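# Lock feeder tray with spring cups and bars

## Task

Secure the feeder tray: at every post, push its spring cup downward and, while it is held down, slide a locking bar across the top of it so the bar passes through both eyes.

## Robot and tools

Robot: two arms in a simulator. left_arm carries a left hand, right_arm a right hand (mirror images). Base positions in the scene frame: left_arm (+0.023, +0.529, 0) m, right_arm (-0.061, -0.392, 0) m, both turned almost nothing about z. A fixed post stands on the floor behind the arms. Loose objects may get brief nudges from outside.

Scene frame: origin at table-top height midway between the nominal bases; +x out over the table, +z up, +y toward left_arm's side (not image left). All reported positions (m), quaternions (wxyz) and velocities (m/s, rad/s) use this frame and may be off by a few cm.

Hand point: a spot 0.05 m in front of the palm and 0.15 m from the wrist flange along the fingers. Its +z runs along straight fingers, +y out of the palm, +x across the palm away from the thumb on the right hand (toward the thumb on the left hand). Straight fingers extend 0.06-0.07 m past it along +z and sit 0.06 m behind it along -y. A wrist bracket on the little-finger side can collide with things; with fingers level the wrist may hang below the hand point and strike the table first.

Row layout (used by execute_actions and move): one flat list of 28 numbers, all in [-1, 1], covering both arms even when one is idle. Order: left dx, dy, dz, rx, ry, rz; left little, ring, middle, index, thumb_bend, thumb_turn, force_limit, speed; then the same 14 for the right arm. dx..rz are offsets, not poses: they are measured from that arm's "Hand target" at the start of the action/move, along scene-frame axes, with turning about the Hand target's position. Scale: 1.0 = 0.6 m or 180 degrees; rx, ry, rz form one rotation vector. All six zero means ask nothing new of that arm. Repeating an offset moves again. Commanded orientation is clipped to within 32 degrees of the measured one each step.

Hand numbers: fingers and thumb_bend +1 open/straight, -1 curled; thumb_turn +1 beside the palm, -1 opposite the fingers. force_limit maps -1..+1 to about 0..10 N at the fingertip (0..15 N for both thumb motors). speed rises linearly to full at +0.48 and stays full above (full travel 0.49 s). For a gentle grip close at speed -0.94 or lower. Fingers and an opposed thumb grip objects about 0.035-0.065 m thick, handles to 0.025 m. To keep a hand unchanged, resend the eight numbers last sent for it (or, if none yet, its hand_measured six plus hand_force_limit and hand_speed). A motor starts only when its target changes by at least 0.002. To squeeze harder, raise force_limit and send a target more closed than hand_measured.

execute_actions(actions, cameras): actions is a list of actions; each action is a table of up to 15 rows, one per 1/30 s step; a short table repeats its final row to step 15. Every row in an action counts from the action's start pose. Images return only for an empty actions list or when cameras names them.

move(target, speed, blend, stop_force, zero, blocking, cameras): target is one 28-number row or up to 15 rows; every row's offsets count from the same starting Hand targets. speed is top path speed in m/s, 0.002 to 3.6 (default 0.25), one value or one per target. blend, in m, rounds corners in a list (0 = stop at each). stop_force, 3 to 120 N, one value for both arms, ends an arm's path when its wrist sensor feels that much push against its motion; the arm then backs to where the push began. Use it with slow approaches (about 0.005 m/s) to touch without faulting; it is unreliable while the hand rotates, and every row must carry identical hand numbers. zero (only with stop_force, default true) rezeroes the sensor first. blocking=false returns after 0.5 s and cannot be combined with stop_force. Paths do not avoid obstacles; a path through the zone near an arm's base axis is refused. The result adds a "move:" line: done, off_target, moving, held or fault, plus limits such as paced or held.

wait(seconds 0-3600): let time pass, sending nothing. stop(): brake a running move. zoom_image(camera, region [x0,y0,x1,y1] pixels, at most 504x504): enlarge part of the newest image. Cameras: cam_head_left, cam_head_right, cam_high, cam_low, cam_left_wrist, cam_right_wrist (each 672x504). show_instructions(): shows the task's reference pages. zero_wrist_force(arm): subtracts the current wrist reading from later ones. finished_scene(scene=1): ends the scene irreversibly; the tray must stay locked without the robot.

Results: per arm end_effector_position, quat, velocities (omitted when joints are still), Hand target (last commanded pose; the hand often rests short of it - resend the gap as an offset), joint positions and torques, Wrist force/torque in the hand's own axes plus a peak line, hand_measured, hand_stopped_by (moving, target, force, stalled, fault), hand_load_n (positive pushes a finger open; near 0 means grip lost), MOTOR HOT or fault lines.

Avoid: dropping anything even slightly, releasing moving parts, anything leaving the table, slamming or hard pressing. Contact torque past joint limits (wrist joints around 17-18.6 N m) or about 150 N outside force stops an arm for 10 s; so does a wrist straying 0.9 degrees from plan. Arms are stiff: aiming even slightly beyond a firm contact can fault; to end a press, command back past the hand point. Keep the arms from hitting each other or gripping the other hand. Long holds or stretched reach heat motors; at 85 °C the arm brakes for 30-60 s.

Each tool is called after ">>>" in YAML: its name, and indented under it one key for each argument.

Reference images:

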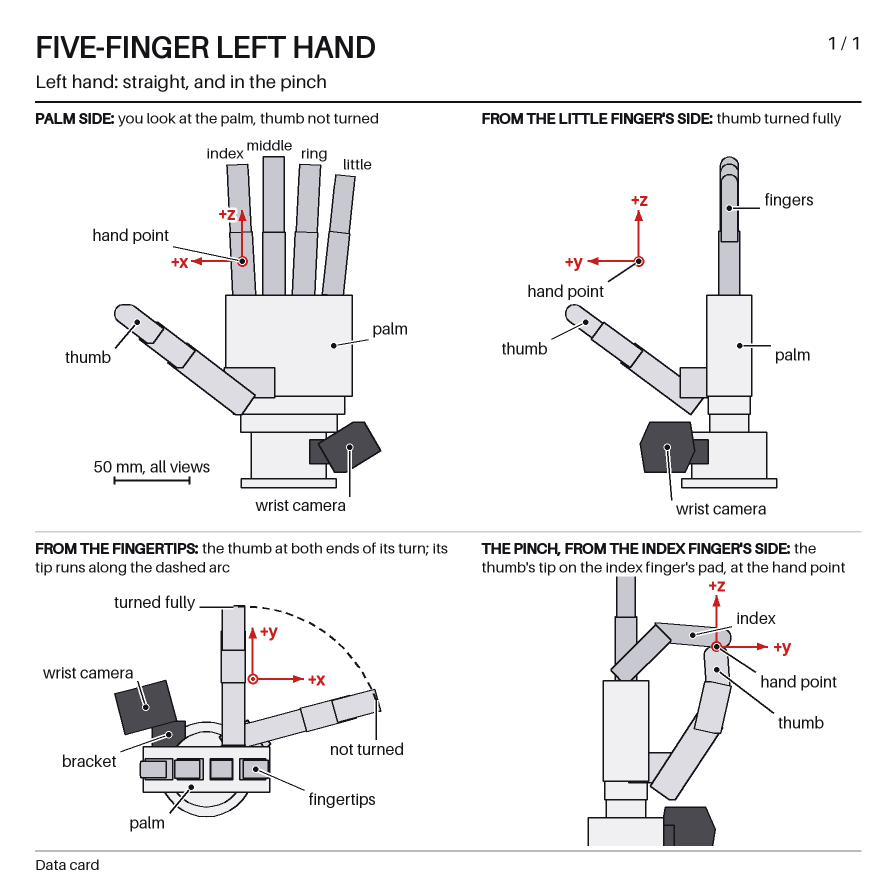

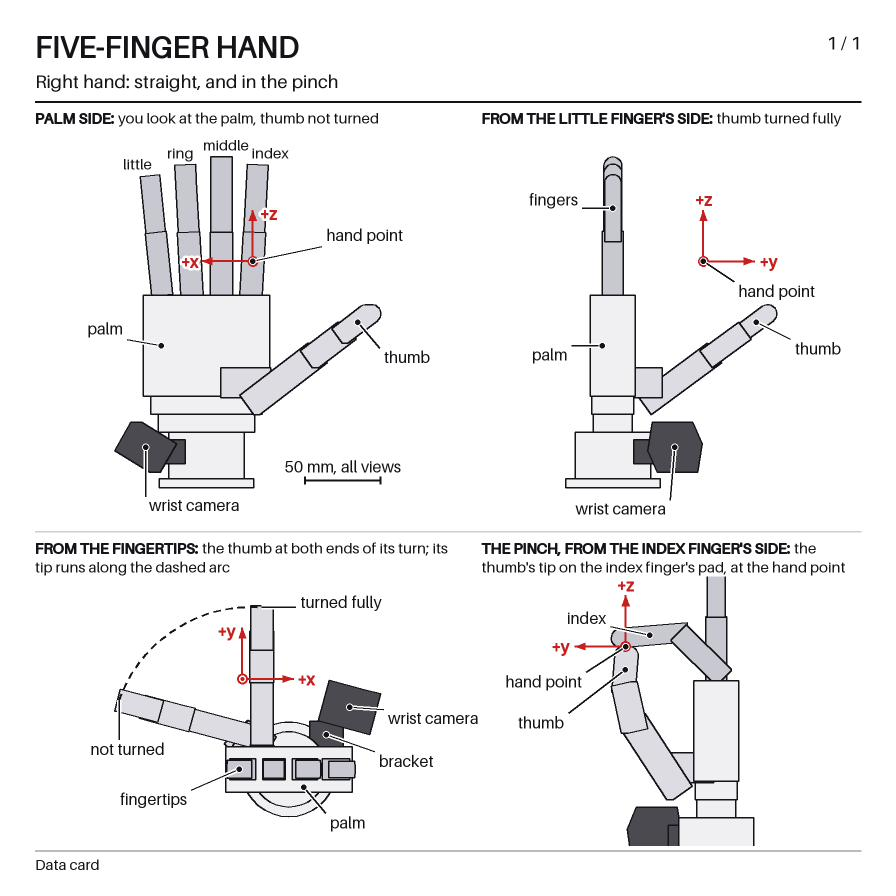

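## Session

>>> execute_actions:
  actions: []

Scene clock: 0.00 s.
left_arm: end_effector_position=(+0.3622, +0.0188, +0.2928) hand_measured=(+1.000, +1.000, +1.000, +1.000, +1.000, +1.000) hand_load_n=(+0.0, +0.0, +0.0, +0.0, +0.0, +0.0) hand_stopped_by=(target, target, target, target, target, target) hand_force_limit=0.00 hand_speed=-0.80 end_effector_quat_wxyz=(+0.040, +0.477, +0.676, -0.560) | right_arm: end_effector_position=(+0.5667, -0.6388, +0.1583) hand_measured=(+1.000, +1.000, +1.000, +1.000, +1.000, +1.000) hand_load_n=(+0.0, +0.0, +0.0, +0.0, +0.0, +0.0) hand_stopped_by=(target, target, target, target, target, target) hand_force_limit=0.00 hand_speed=-0.80 end_effector_quat_wxyz=(-0.092, +0.522, +0.843, +0.094)
Joint positions: left_arm=[2.754 -2.172 -1.232 1.474 -0.405 -0.497] | right_arm=[-0.697 -0.624 0.694 1.713 1.413 -1.179]
Joint velocities: within noise
Joint torques (N m): no reading
Wrist force (N): no reading
Wrist torque (N m): no reading
Wrist force, peak (N): no reading
Hand target: left_arm +0.3622, +0.0188, +0.2928; +0.040, +0.477, +0.676, -0.560 | right_arm +0.5667, -0.6388, +0.1583; -0.092, +0.522, +0.843, +0.094

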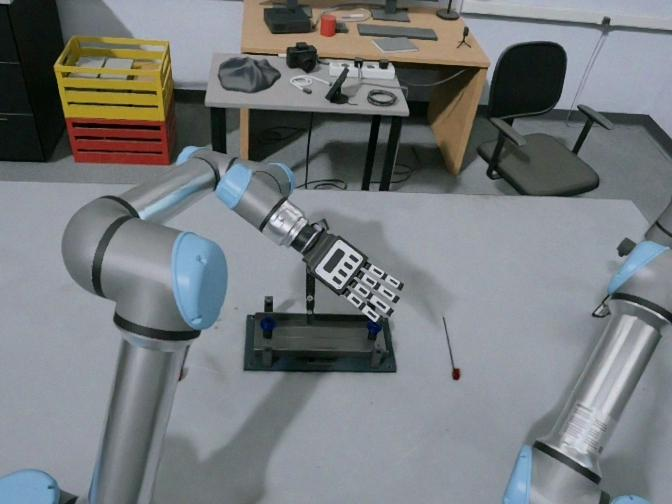

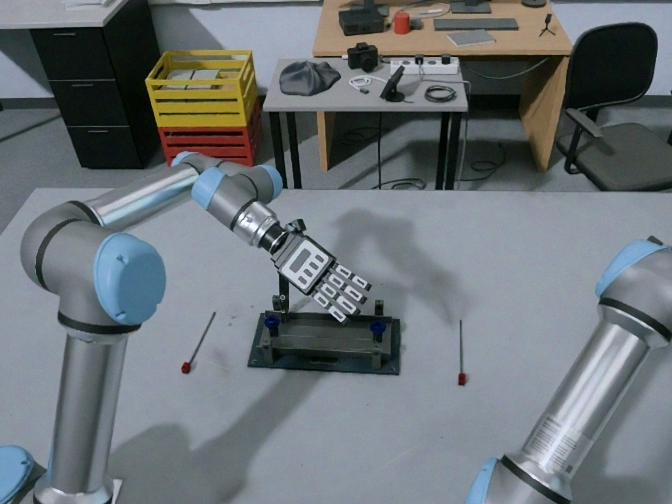

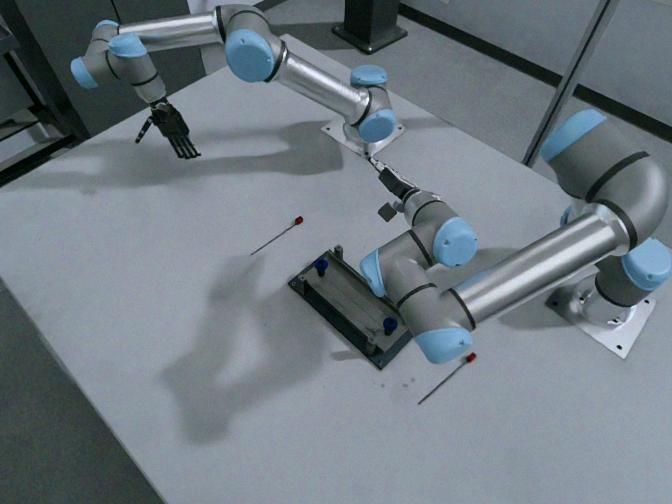

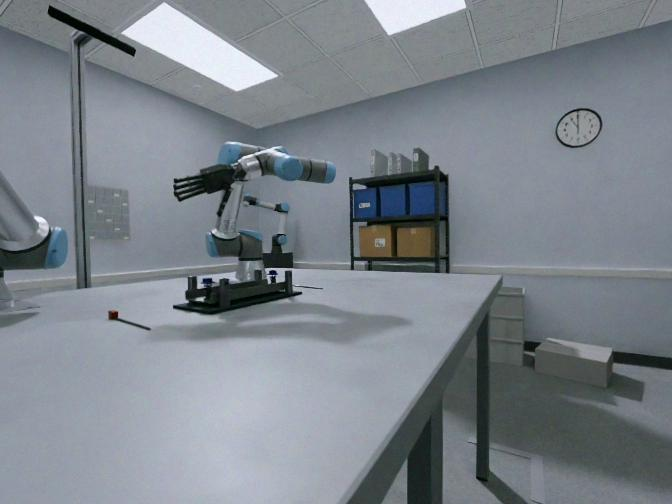

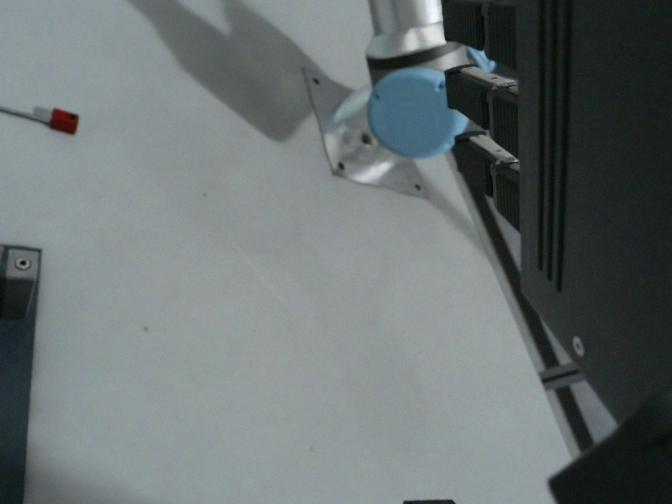

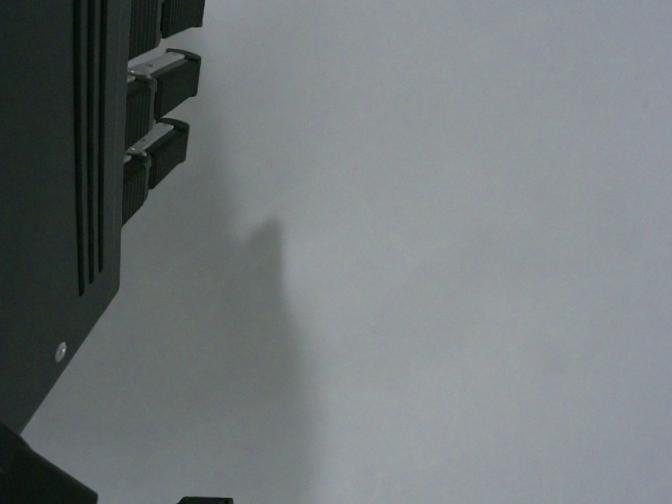

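>>> zoom_image:
  camera: "cam_head_right"
  region: [240, 280, 410, 390]

>>> zoom_image:
  camera: "cam_high"
  region: [270, 210, 430, 380]

>>> zoom_image:
  camera: "cam_low"
  region: [90, 250, 340, 350]

>>> zoom_image:
  camera: "cam_head_right"
  region: [160, 300, 240, 390]

>>> zoom_image:
  camera: "cam_head_right"
  region: [430, 300, 500, 400]

Scaled by 2.965 from the camera's image (finer frame: 960x720).

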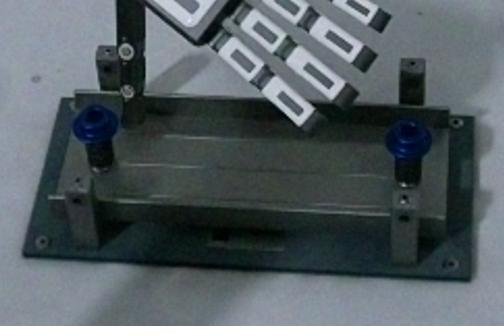

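Scaled by 2.965 from the camera's image (finer frame: 960x720).

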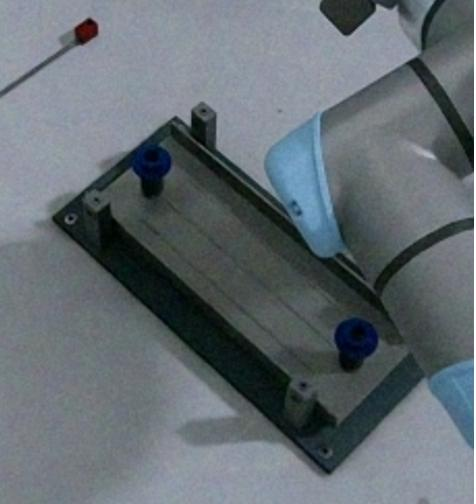

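Scaled by 2.016 from the camera's image (finer frame: 960x720).

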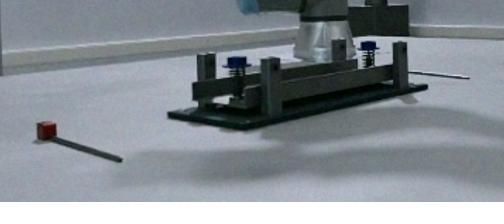

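Scaled by 5.600 from the camera's image (finer frame: 960x720).

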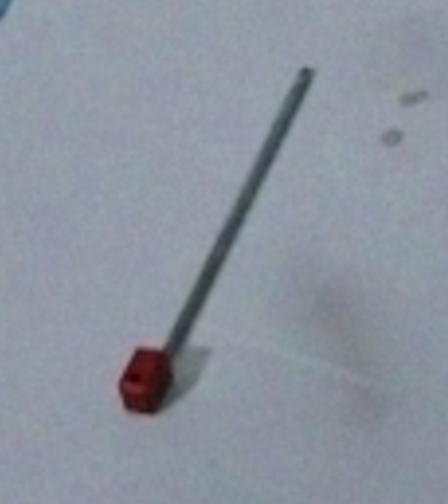

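Scaled by 5.040 from the camera's image (finer frame: 960x720).

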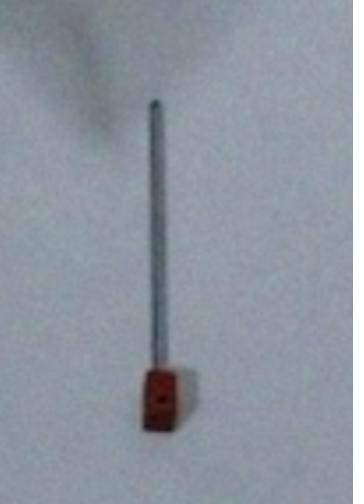

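>>> move:
  target: [-0.1, 0.35, 0.25, 0,0,0, 1,1,1,1,1,1,0,-0.8, 0,0,0,0,0,0, 1,1,1,1,1,1,0,-0.8]
  cameras: ["all"]

Scene clock: 163.33 s.
left_arm: end_effector_position=(+0.3023, +0.2287, +0.4427) hand_measured=(+1.000, +1.000, +1.000, +1.000, +1.000, +1.000) hand_load_n=(+0.0, -0.5, -0.5, -0.5, +0.0, +0.0) hand_stopped_by=(target, target, target, target, target, target) hand_force_limit=0.00 hand_speed=-0.80 end_effector_quat_wxyz=(+0.040, +0.477, +0.676, -0.560) | right_arm: end_effector_position=(+0.5667, -0.6388, +0.1583) hand_measured=(+1.000, +1.000, +1.000, +1.000, +1.000, +1.000) hand_load_n=(+0.0, +0.0, +0.0, +0.0, +0.0, +0.0) hand_stopped_by=(target, target, target, target, target, target) hand_force_limit=0.00 hand_speed=-0.80 end_effector_quat_wxyz=(-0.092, +0.522, +0.843, +0.094)
Joint positions: left_arm=[3.197 -1.666 -1.657 0.798 -0.69 0.185] | right_arm=[-0.697 -0.624 0.694 1.713 1.413 -1.179]
Joint torques (N m): left_arm=[9.72 39.12 2.88 -5.31 -0.81 1.4] | right_arm=[-0.39 -49.11 -19.05 3.03 -0.32 -0.07]
Wrist force (N): left_arm=[-0.2 -0.5 -0.2] | right_arm=[-0.1 0.0 0.2]
Wrist torque (N m): left_arm=[-0.09 0.01 -0.03] | right_arm=[-0.01 0.00 -0.01]
Wrist force, peak (N): left_arm=[-0.4 -1.7 3.6] | right_arm=[0.1 0.0 -0.5]
Hand target: left_arm +0.3022, +0.2288, +0.4428; +0.040, +0.477, +0.676, -0.560 | right_arm +0.5667, -0.6388, +0.1583; -0.092, +0.522, +0.843, +0.094
Off the commanded pose: left_arm 0.000 m, 0 deg | right_arm 0.000 m, 0 deg.
move: done

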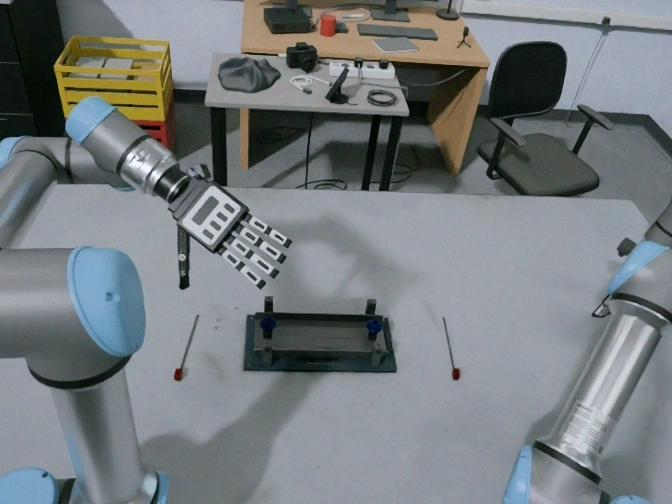

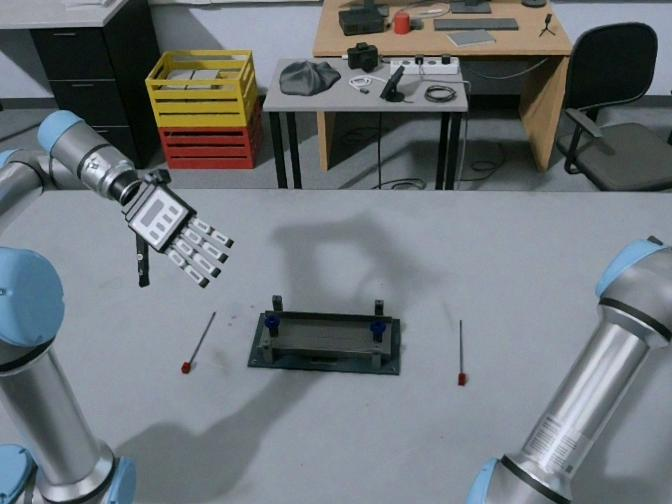

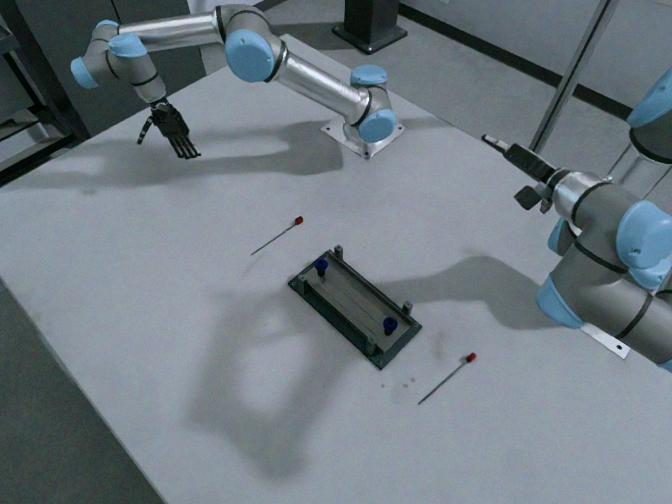

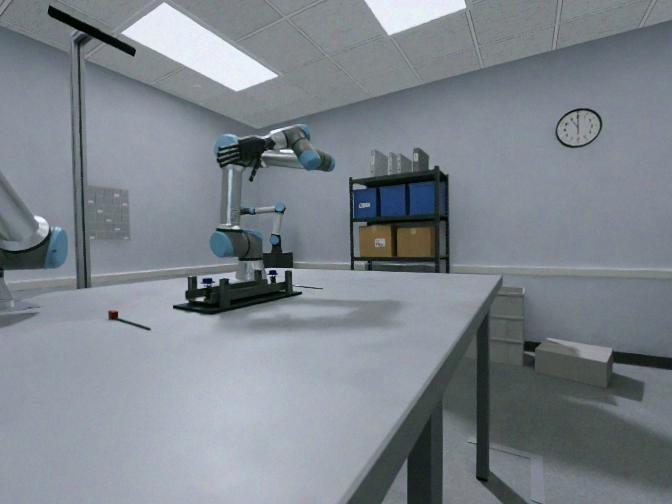

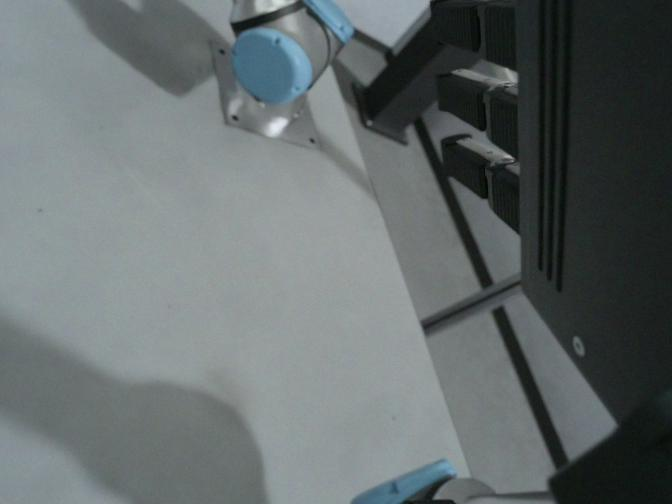

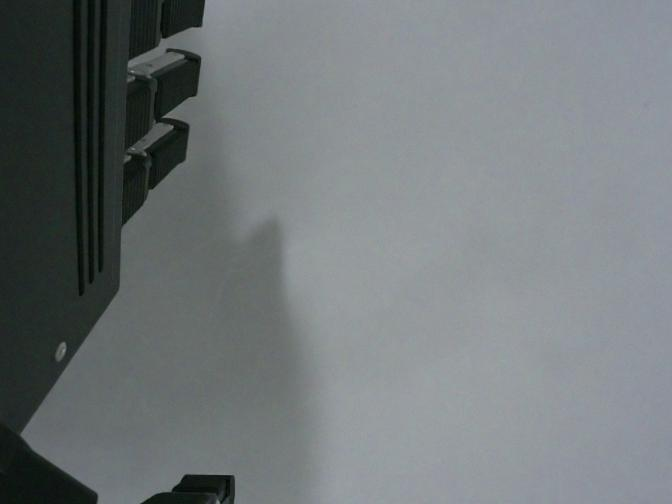

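>>> zoom_image:
  camera: "cam_head_left"
  region: [235, 285, 405, 385]

>>> zoom_image:
  camera: "cam_head_right"
  region: [240, 285, 410, 385]

>>> zoom_image:
  camera: "cam_high"
  region: [275, 230, 435, 380]

>>> zoom_image:
  camera: "cam_low"
  region: [160, 255, 310, 325]

Scaled by 2.965 from the camera's image (finer frame: 960x720).

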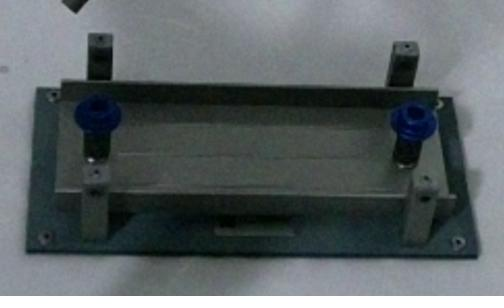

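Scaled by 2.965 from the camera's image (finer frame: 960x720).

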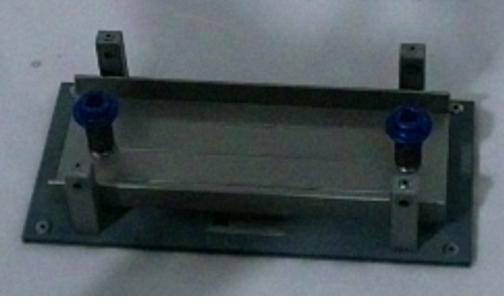

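Scaled by 3.150 from the camera's image (finer frame: 960x720).

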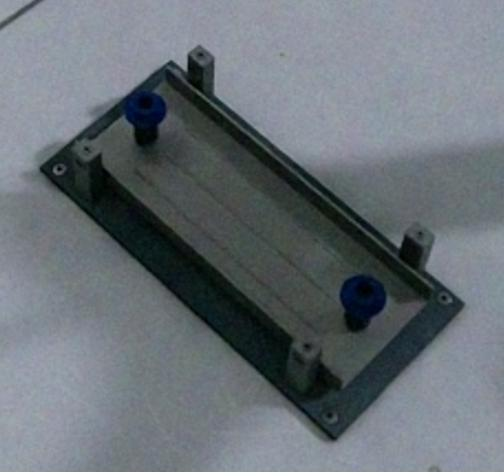

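Scaled by 3.360 from the camera's image (finer frame: 960x720).

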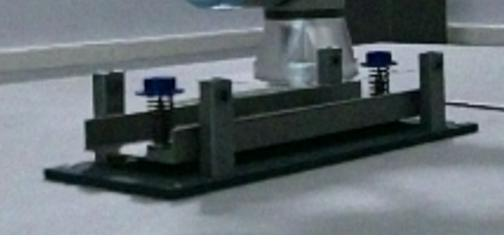

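>>> move:
  target: [0.2, -0.1, -0.12, 0.288,-0.2497,-0.0955, 1,1,1,1,1,1,0,-0.8, 0,0,0,0,0,0, 1,1,1,1,1,1,0,-0.8]
  cameras: ["cam_head_left","cam_head_right","cam_high","cam_left_wrist"]

Scene clock: 196.43 s.
left_arm: end_effector_position=(+0.4222, +0.1688, +0.3708) hand_measured=(+1.000, +1.000, +1.000, +1.000, +1.000, +1.000) hand_load_n=(+0.0, +0.0, +0.0, +0.0, +0.0, +0.0) hand_stopped_by=(target, target, target, target, target, target) hand_force_limit=0.00 hand_speed=-0.80 end_effector_quat_wxyz=(+0.000, +0.707, +0.707, -0.001) | right_arm: end_effector_position=(+0.5667, -0.6388, +0.1583) hand_measured=(+1.000, +1.000, +1.000, +1.000, +1.000, +1.000) hand_load_n=(+0.0, +0.0, +0.0, +0.0, -0.5, +0.0) hand_stopped_by=(target, target, target, target, target, target) hand_force_limit=0.00 hand_speed=-0.80 end_effector_quat_wxyz=(-0.092, +0.522, +0.843, +0.094)
Joint positions: left_arm=[2.552 -2.112 -0.787 1.328 -1.569 -0.595] | right_arm=[-0.697 -0.624 0.694 1.713 1.413 -1.179]
Joint torques (N m): left_arm=[-9.43 19.91 33.88 0.6 -1.62 -1.25] | right_arm=[-0.39 -49.07 -18.7 3.04 -0.48 0]
Wrist force (N): left_arm=[0.2 -1.3 -0.8] | right_arm=[0.0 0.3 -0.1]
Wrist torque (N m): left_arm=[-0.23 -0.15 -0.06] | right_arm=[0.05 -0.01 0.01]
Wrist force, peak (N): left_arm=[0.0 0.4 -2.7] | right_arm=[-0.4 0.4 -0.2]
Hand target: left_arm +0.4222, +0.1688, +0.3708; +0.000, +0.707, +0.707, -0.001 | right_arm +0.5667, -0.6388, +0.1583; -0.092, +0.522, +0.843, +0.094
Off the commanded pose: left_arm 0.000 m, 0 deg | right_arm 0.000 m, 0 deg.
move: done

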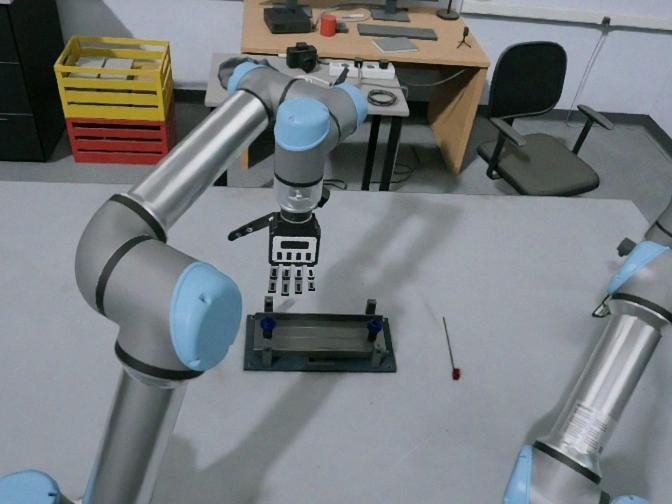

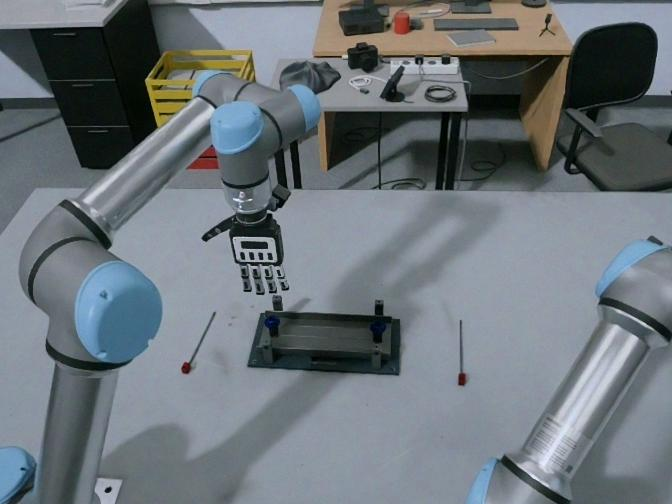

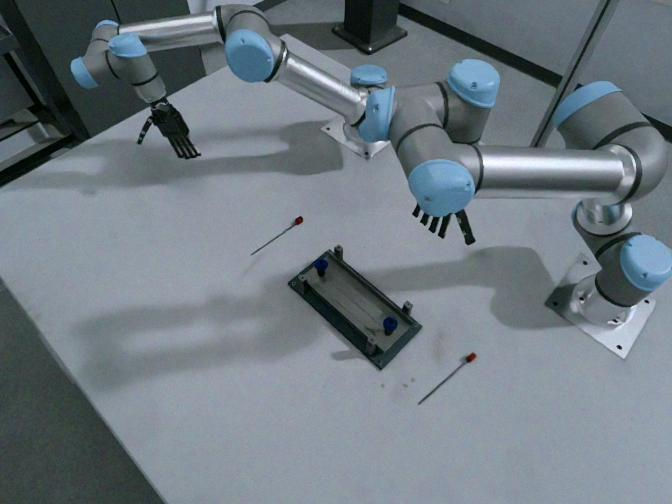

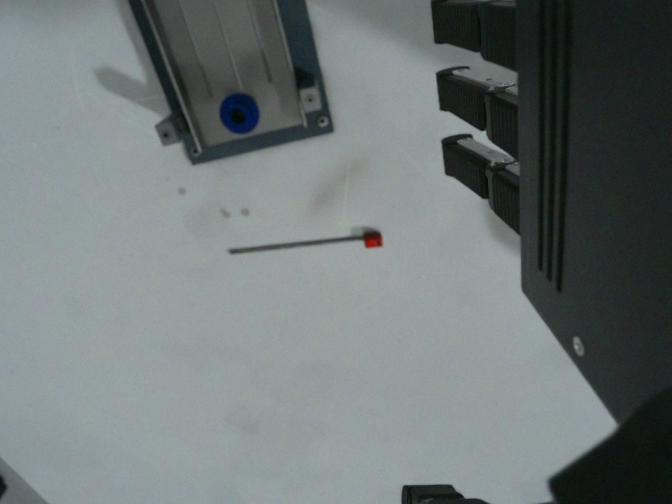

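>>> zoom_image:
  camera: "cam_left_wrist"
  region: [90, 0, 400, 260]

>>> move:
  target: [0.0, -0.1667, 0, 0,0,0, 1,1,1,1,1,1,0,-0.8, 0,0,0,0,0,0, 1,1,1,1,1,1,0,-0.8]
  cameras: ["cam_left_wrist"]

>>> zoom_image:
  camera: "cam_left_wrist"
  region: [0, 0, 504, 504]

Scaled by 1.626 from the camera's image (finer frame: 960x720).

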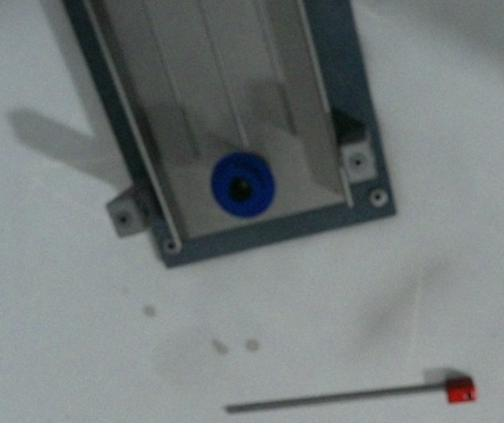

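Scene clock: 206.40 s.
left_arm: end_effector_position=(+0.4216, +0.0696, +0.3701) hand_measured=(+1.000, +1.000, +1.000, +1.000, +1.000, +1.000) hand_load_n=(+0.0, +0.0, +0.0, +0.0, +0.0, +0.0) hand_stopped_by=(target, target, target, target, target, target) hand_force_limit=0.00 hand_speed=-0.80 end_effector_quat_wxyz=(+0.008, +0.709, +0.705, -0.001) | right_arm: end_effector_position=(+0.5667, -0.6388, +0.1583) hand_measured=(+1.000, +1.000, +1.000, +1.000, +1.000, +1.000) hand_load_n=(+0.0, +0.0, +0.0, +0.0, +0.0, +0.0) hand_stopped_by=(target, target, target, target, target, target) hand_force_limit=0.00 hand_speed=-0.80 end_effector_quat_wxyz=(-0.092, +0.522, +0.843, +0.094)
Joint positions: left_arm=[2.407 -2.528 -0.035 1.008 -1.568 -0.735] | right_arm=[-0.697 -0.624 0.694 1.713 1.413 -1.179]
Joint torques (N m): left_arm=[-9.12 27.66 29.63 -5.54 -0.15 1.09] | right_arm=[-0.65 -48.43 -18.93 3.06 -0.39 0.14]
Wrist force (N): left_arm=[-0.1 -1.7 -0.8] | right_arm=[0.1 0.3 0.1]
Wrist torque (N m): left_arm=[-0.32 -0.08 -0.08] | right_arm=[0.04 -0.01 0.01]
Wrist force, peak (N): left_arm=[-1.7 -3.0 -0.3] | right_arm=[-0.3 0.4 -0.1]
Hand target: left_arm +0.4222, +0.0688, +0.3708; +0.000, +0.707, +0.707, -0.001 | right_arm +0.5667, -0.6388, +0.1583; -0.092, +0.522, +0.843, +0.094
Off the commanded pose: left_arm 0.001 m, 1 deg | right_arm 0.000 m, 0 deg.
elbow stopped short (left arm): the move would have taken joint 3 (elbow) straighter than the controller allows.
move: done

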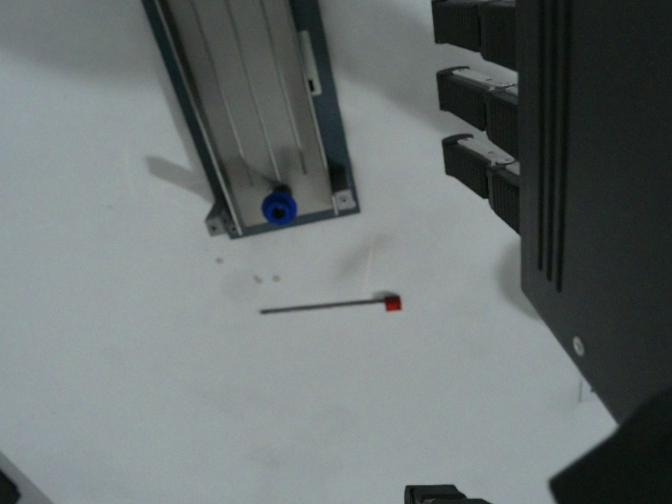

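Scaled by 1.000.

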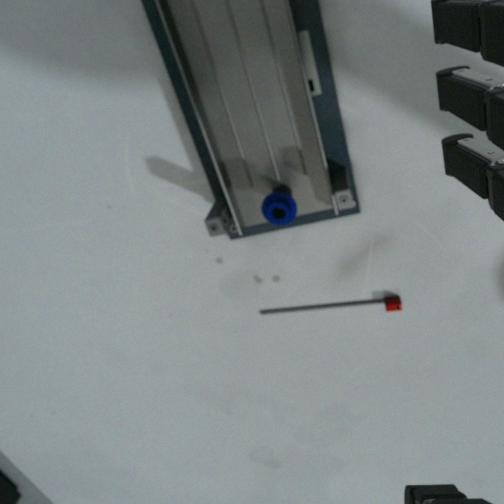

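>>> move:
  target: [0.0, 0, -0.1513, 0,0,0, 1,1,1,1,1,1,0,-0.8, 0,0,0,0,0,0, 1,1,1,1,1,1,0,-0.8]
  cameras: ["cam_left_wrist", "cam_head_right"]

>>> move:
  target: [0.0, 0.1, 0, 0,0,0, 1,1,1,1,1,1,0,-0.8, 0,0,0,0,0,0, 1,1,1,1,1,1,0,-0.8]
  cameras: ["cam_left_wrist"]

>>> move:
  target: [-0.1, 0, 0, 0,0,0, 1,1,1,1,1,1,0,-0.8, 0,0,0,0,0,0, 1,1,1,1,1,1,0,-0.8]
  cameras: ["cam_left_wrist"]

Scene clock: 248.87 s.
left_arm: end_effector_position=(+0.4222, +0.0688, +0.2800) hand_measured=(+1.000, +1.000, +1.000, +1.000, +1.000, +1.000) hand_load_n=(+0.0, +0.0, +0.0, +0.0, +0.0, +0.0) hand_stopped_by=(target, target, target, target, target, target) hand_force_limit=0.00 hand_speed=-0.80 end_effector_quat_wxyz=(+0.000, +0.707, +0.707, -0.001) | right_arm: end_effector_position=(+0.5667, -0.6388, +0.1583) hand_measured=(+1.000, +1.000, +1.000, +1.000, +1.000, +1.000) hand_load_n=(+0.0, +0.0, +0.0, +0.0, +0.0, +0.0) hand_stopped_by=(target, target, target, target, target, target) hand_force_limit=0.00 hand_speed=-0.80 end_effector_quat_wxyz=(-0.092, +0.522, +0.843, +0.094)
Joint positions: left_arm=[2.406 -2.334 -0.653 1.416 -1.57 -0.741] | right_arm=[-0.697 -0.624 0.694 1.713 1.413 -1.179]
Joint torques (N m): left_arm=[8.74 72.62 2.72 0.29 1.46 1.34] | right_arm=[-0.14 -48.87 -18.8 3.02 -0.45 0.27]
Wrist force (N): left_arm=[0.0 -1.6 -0.6] | right_arm=[-0.4 -0.1 0.0]
Wrist torque (N m): left_arm=[-0.30 -0.10 -0.15] | right_arm=[-0.02 0.05 -0.03]
Wrist force, peak (N): left_arm=[0.4 -1.5 -2.0] | right_arm=[-0.3 0.3 0.2]
Hand target: left_arm +0.4222, +0.0688, +0.2800; +0.000, +0.707, +0.707, -0.001 | right_arm +0.5667, -0.6388, +0.1583; -0.092, +0.522, +0.843, +0.094
Off the commanded pose: left_arm 0.000 m, 0 deg | right_arm 0.000 m, 0 deg.
move: done
Images, in order (width x height): cam_head_right 672x504, cam_left_wrist 672x504.

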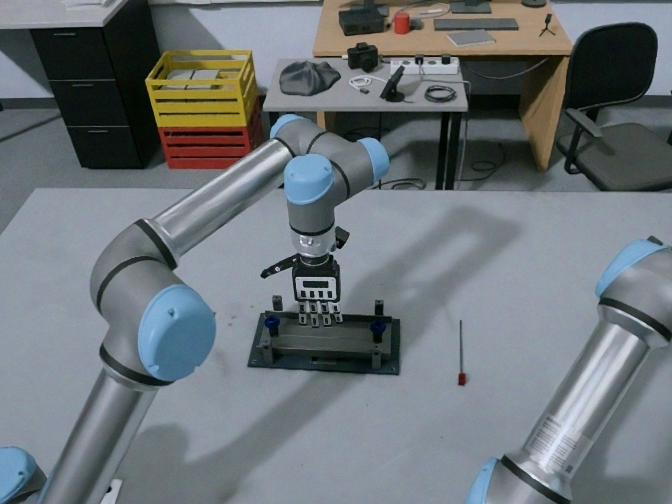

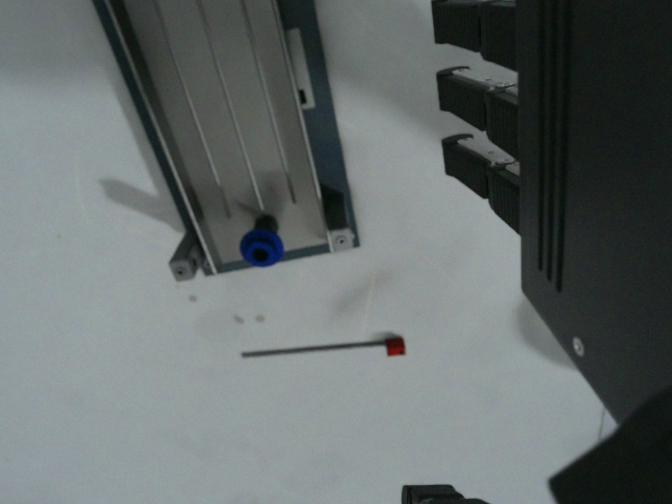

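Scene clock: 249.93 s.
left_arm: end_effector_position=(+0.4222, +0.1287, +0.2800) hand_measured=(+1.000, +1.000, +1.000, +1.000, +1.000, +1.000) hand_load_n=(+0.0, +0.0, +0.0, +0.0, +0.0, +0.0) hand_stopped_by=(target, target, target, target, target, target) hand_force_limit=0.00 hand_speed=-0.80 end_effector_quat_wxyz=(+0.000, +0.707, +0.707, -0.001) | right_arm: end_effector_position=(+0.5667, -0.6388, +0.1583) hand_measured=(+1.000, +1.000, +1.000, +1.000, +1.000, +1.000) hand_load_n=(+0.0, +0.0, +0.0, +0.0, +0.0, +0.0) hand_stopped_by=(target, target, target, target, target, target) hand_force_limit=0.00 hand_speed=-0.80 end_effector_quat_wxyz=(-0.092, +0.522, +0.843, +0.094)
Joint positions: left_arm=[2.488 -2.17 -0.929 1.528 -1.57 -0.658] | right_arm=[-0.697 -0.624 0.694 1.713 1.413 -1.179]
Joint torques (N m): left_arm=[8.26 66.8 4.23 0.6 1.62 1.64] | right_arm=[-0.25 -48.33 -19.22 3.12 -0.36 0.35]
Wrist force (N): left_arm=[0.4 -1.2 -0.5] | right_arm=[-0.3 0.0 0.1]
Wrist torque (N m): left_arm=[-0.23 -0.16 -0.14] | right_arm=[-0.01 0.04 -0.02]
Wrist force, peak (N): left_arm=[-3.3 -4.8 -0.6] | right_arm=[-0.1 0.4 0.0]
Hand target: left_arm +0.4222, +0.1288, +0.2800; +0.000, +0.707, +0.707, -0.001 | right_arm +0.5667, -0.6388, +0.1583; -0.092, +0.522, +0.843, +0.094
Off the commanded pose: left_arm 0.000 m, 0 deg | right_arm 0.000 m, 0 deg.
move: done

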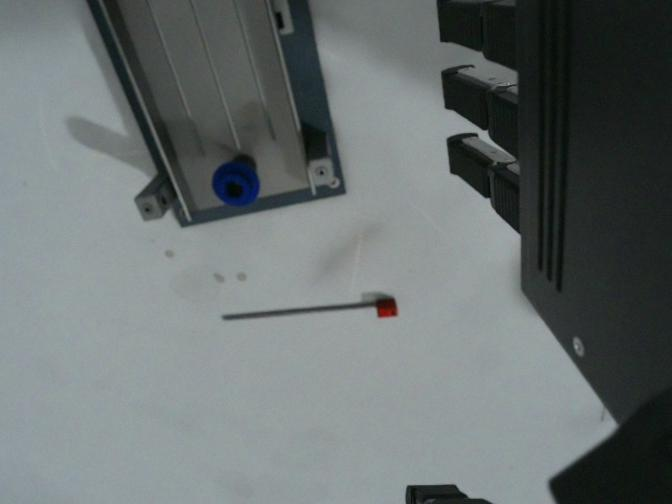

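Scene clock: 250.90 s.
left_arm: end_effector_position=(+0.3624, +0.1288, +0.2800) hand_measured=(+1.000, +1.000, +1.000, +1.000, +1.000, +1.000) hand_load_n=(+0.0, +0.0, +0.0, +0.0, +0.0, +0.0) hand_stopped_by=(target, target, target, target, target, target) hand_force_limit=0.00 hand_speed=-0.80 end_effector_quat_wxyz=(+0.000, +0.707, +0.707, -0.001) | right_arm: end_effector_position=(+0.5667, -0.6388, +0.1583) hand_measured=(+1.000, +1.000, +1.000, +1.000, +1.000, +1.000) hand_load_n=(+0.0, +0.0, +0.0, +0.5, +0.0, +0.0) hand_stopped_by=(target, target, target, target, target, target) hand_force_limit=0.00 hand_speed=-0.80 end_effector_quat_wxyz=(-0.092, +0.522, +0.843, +0.094)
Joint positions: left_arm=[2.414 -2.069 -1.086 1.585 -1.57 -0.733] | right_arm=[-0.697 -0.624 0.694 1.713 1.413 -1.179]
Joint torques (N m): left_arm=[-8.4 59.66 2.6 0.53 -1.25 -1.29] | right_arm=[0.11 -48.69 -19.06 3.04 -0.43 0.32]
Wrist force (N): left_arm=[0.1 -1.5 -0.8] | right_arm=[-0.4 0.2 -0.1]
Wrist torque (N m): left_arm=[-0.27 -0.12 -0.07] | right_arm=[0.03 0.07 -0.02]
Wrist force, peak (N): left_arm=[-1.0 -3.9 -0.9] | right_arm=[-0.4 0.2 -0.1]
Hand target: left_arm +0.3622, +0.1288, +0.2800; +0.000, +0.707, +0.707, -0.001 | right_arm +0.5667, -0.6388, +0.1583; -0.092, +0.522, +0.843, +0.094
Off the commanded pose: left_arm 0.000 m, 0 deg | right_arm 0.000 m, 0 deg.
move: done

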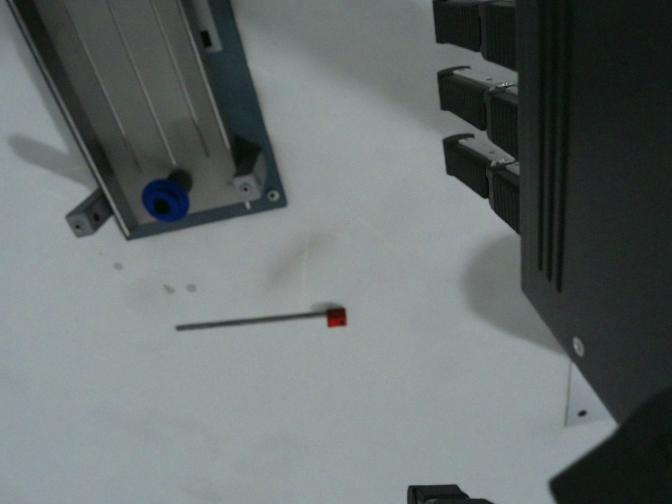

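>>> zoom_image:
  camera: "cam_left_wrist"
  region: [50, 120, 290, 260]

>>> zoom_image:
  camera: "cam_left_wrist"
  region: [160, 280, 370, 350]

Scaled by 2.100 from the camera's image (finer frame: 960x720).

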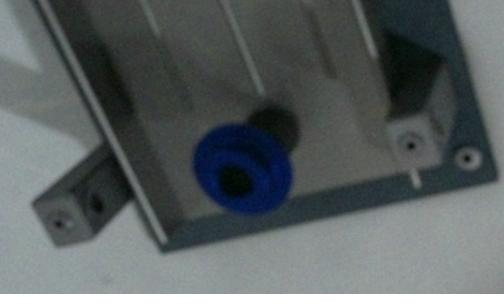

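Scaled by 2.400 from the camera's image (finer frame: 960x720).

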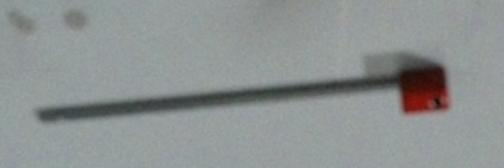

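>>> move:
  target: [0.0633, 0, -0.1333, 0,0,0, 1,1,1,1,1,1,0,-0.8, 0,0,0,0,0,0, 1,1,1,1,1,1,0,-0.8]
  cameras: ["cam_left_wrist", "cam_low", "cam_head_right"]

>>> zoom_image:
  camera: "cam_left_wrist"
  region: [80, 60, 380, 300]

>>> zoom_image:
  camera: "cam_low"
  region: [160, 225, 340, 325]

Scene clock: 320.77 s.
left_arm: end_effector_position=(+0.4001, +0.1288, +0.2002) hand_measured=(+1.000, +1.000, +1.000, +1.000, +1.000, +1.000) hand_load_n=(+0.0, +0.0, +0.0, +0.0, +0.0, +0.0) hand_stopped_by=(target, target, target, target, target, target) hand_force_limit=0.00 hand_speed=-0.80 end_effector_quat_wxyz=(+0.000, +0.707, +0.707, -0.001) | right_arm: end_effector_position=(+0.5667, -0.6388, +0.1583) hand_measured=(+1.000, +1.000, +1.000, +1.000, +1.000, +1.000) hand_load_n=(+0.0, +0.0, +0.0, +0.0, +0.0, +0.0) hand_stopped_by=(target, target, target, target, target, target) hand_force_limit=0.00 hand_speed=-0.80 end_effector_quat_wxyz=(-0.092, +0.522, +0.843, +0.094)
Joint positions: left_arm=[2.462 -2.147 -1.17 1.747 -1.57 -0.684] | right_arm=[-0.697 -0.624 0.694 1.713 1.413 -1.179]
Joint torques (N m): left_arm=[8.87 19.41 2.97 0.8 1.55 1.38] | right_arm=[-0.17 -48.17 -18.65 3.12 -0.42 0.37]
Wrist force (N): left_arm=[0.2 -1.5 -0.8] | right_arm=[-0.2 0.0 -0.1]
Wrist torque (N m): left_arm=[-0.26 -0.12 -0.15] | right_arm=[0.00 0.02 -0.01]
Wrist force, peak (N): left_arm=[-1.0 -3.5 -1.0] | right_arm=[-0.3 0.0 -0.4]
Hand target: left_arm +0.4002, +0.1288, +0.2000; +0.000, +0.707, +0.707, -0.001 | right_arm +0.5667, -0.6388, +0.1583; -0.092, +0.522, +0.843, +0.094
Off the commanded pose: left_arm 0.000 m, 0 deg | right_arm 0.000 m, 0 deg.
move: done
Images, in order (width x height): cam_head_right 672x504, cam_low 672x504, cam_left_wrist 672x504.

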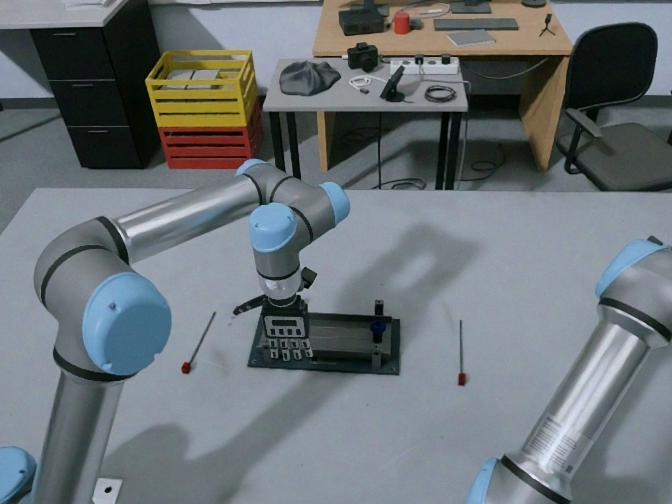

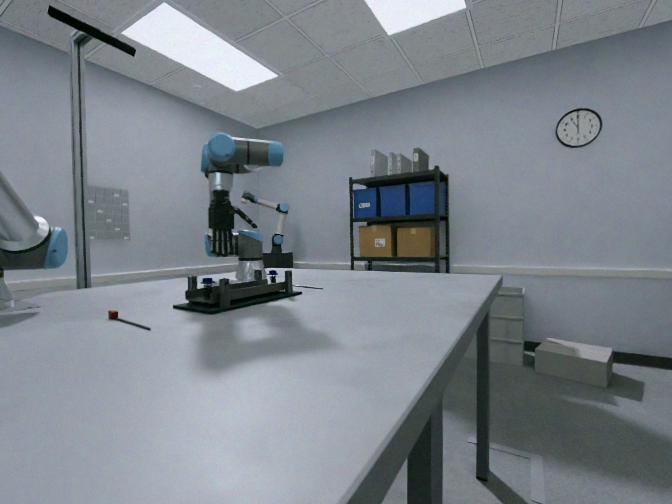

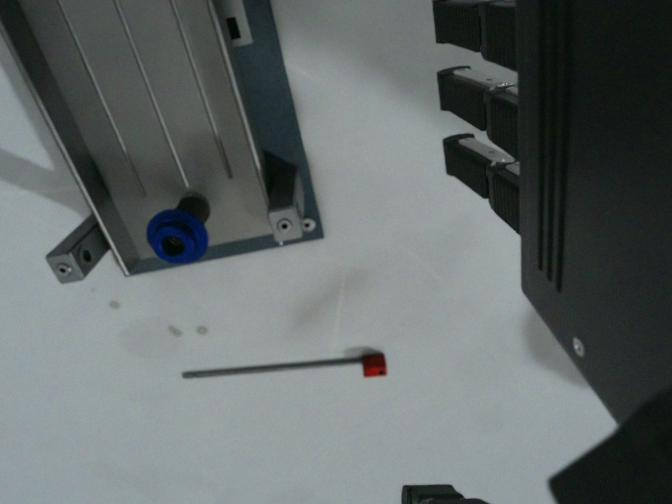

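Scaled by 1.680 from the camera's image (finer frame: 960x720).

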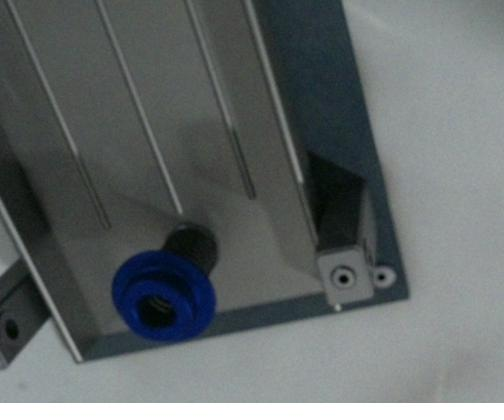

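Scaled by 2.800 from the camera's image (finer frame: 960x720).

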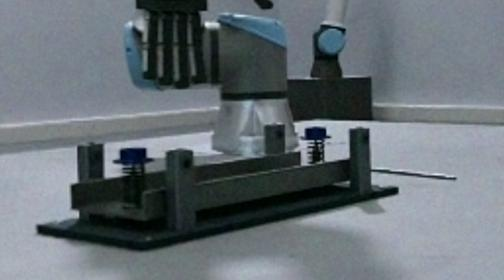

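>>> move:
  target: [-0.1, 0.1, 0.0, 0,0,0, -1,-1,-1,-1,0,1,0,0.0, 0,0,0,0,0,0, 1,1,1,1,1,1,0,-0.8]
  cameras: ["cam_left_wrist", "cam_low"]

>>> zoom_image:
  camera: "cam_low"
  region: [140, 125, 340, 325]

Scene clock: 351.20 s.
left_arm: end_effector_position=(+0.3403, +0.1887, +0.2000) hand_measured=(-1.000, -1.000, -1.000, -1.000, +0.000, +1.000) hand_load_n=(+0.0, +0.0, +0.0, +0.0, +0.0, +0.0) hand_stopped_by=(target, target, target, target, target, target) hand_force_limit=0.00 hand_speed=0.00 end_effector_quat_wxyz=(+0.000, +0.707, +0.707, -0.001) | right_arm: end_effector_position=(+0.5667, -0.6388, +0.1583) hand_measured=(+1.000, +1.000, +1.000, +1.000, +1.000, +1.000) hand_load_n=(+0.0, +0.0, +0.0, +0.0, +0.0, +0.0) hand_stopped_by=(target, target, target, target, target, target) hand_force_limit=0.00 hand_speed=-0.80 end_effector_quat_wxyz=(-0.092, +0.522, +0.843, +0.094)
Joint positions: left_arm=[2.482 -1.941 -1.48 1.851 -1.57 -0.664] | right_arm=[-0.697 -0.624 0.694 1.713 1.413 -1.179]
Joint torques (N m): left_arm=[9.52 53.86 1.14 0.63 1.56 1.61] | right_arm=[-0.28 -48.56 -18.58 3.11 -0.41 0.38]
Wrist force (N): left_arm=[0.1 -1.7 -0.8] | right_arm=[-0.1 0.1 0.0]
Wrist torque (N m): left_arm=[-0.30 -0.10 -0.15] | right_arm=[0.01 0.01 -0.01]
Wrist force, peak (N): left_arm=[0.4 -2.9 -0.5] | right_arm=[-0.4 0.2 -0.2]
Hand target: left_arm +0.3402, +0.1888, +0.2000; +0.000, +0.707, +0.707, -0.001 | right_arm +0.5667, -0.6388, +0.1583; -0.092, +0.522, +0.843, +0.094
Off the commanded pose: left_arm 0.000 m, 0 deg | right_arm 0.000 m, 0 deg.
move: done
Images, in order (width x height): cam_low 672x504, cam_left_wrist 672x504.

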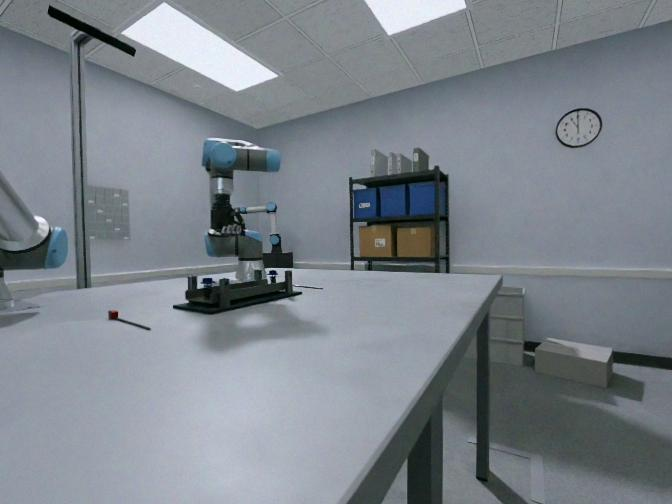

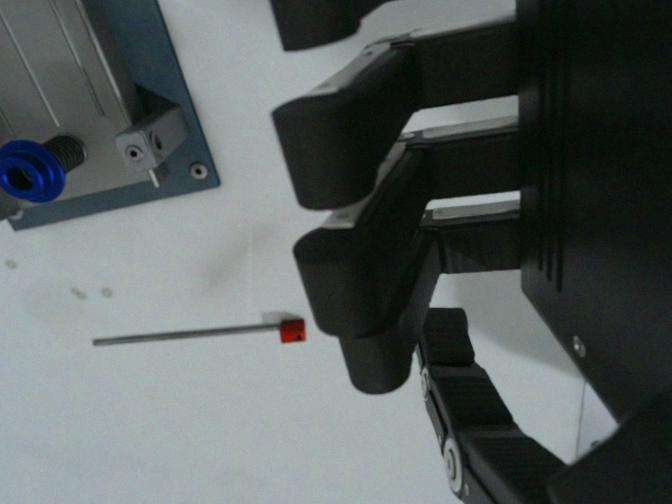

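Scaled by 2.520 from the camera's image (finer frame: 960x720).

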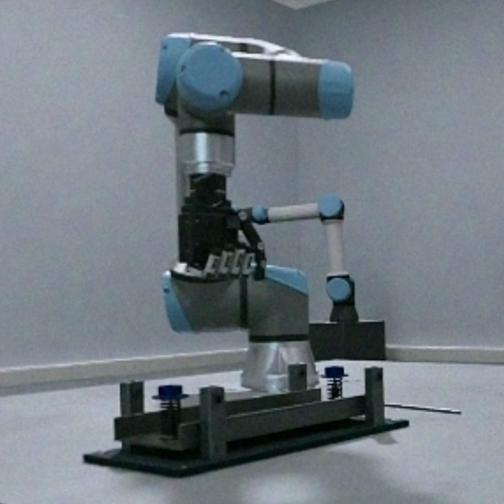

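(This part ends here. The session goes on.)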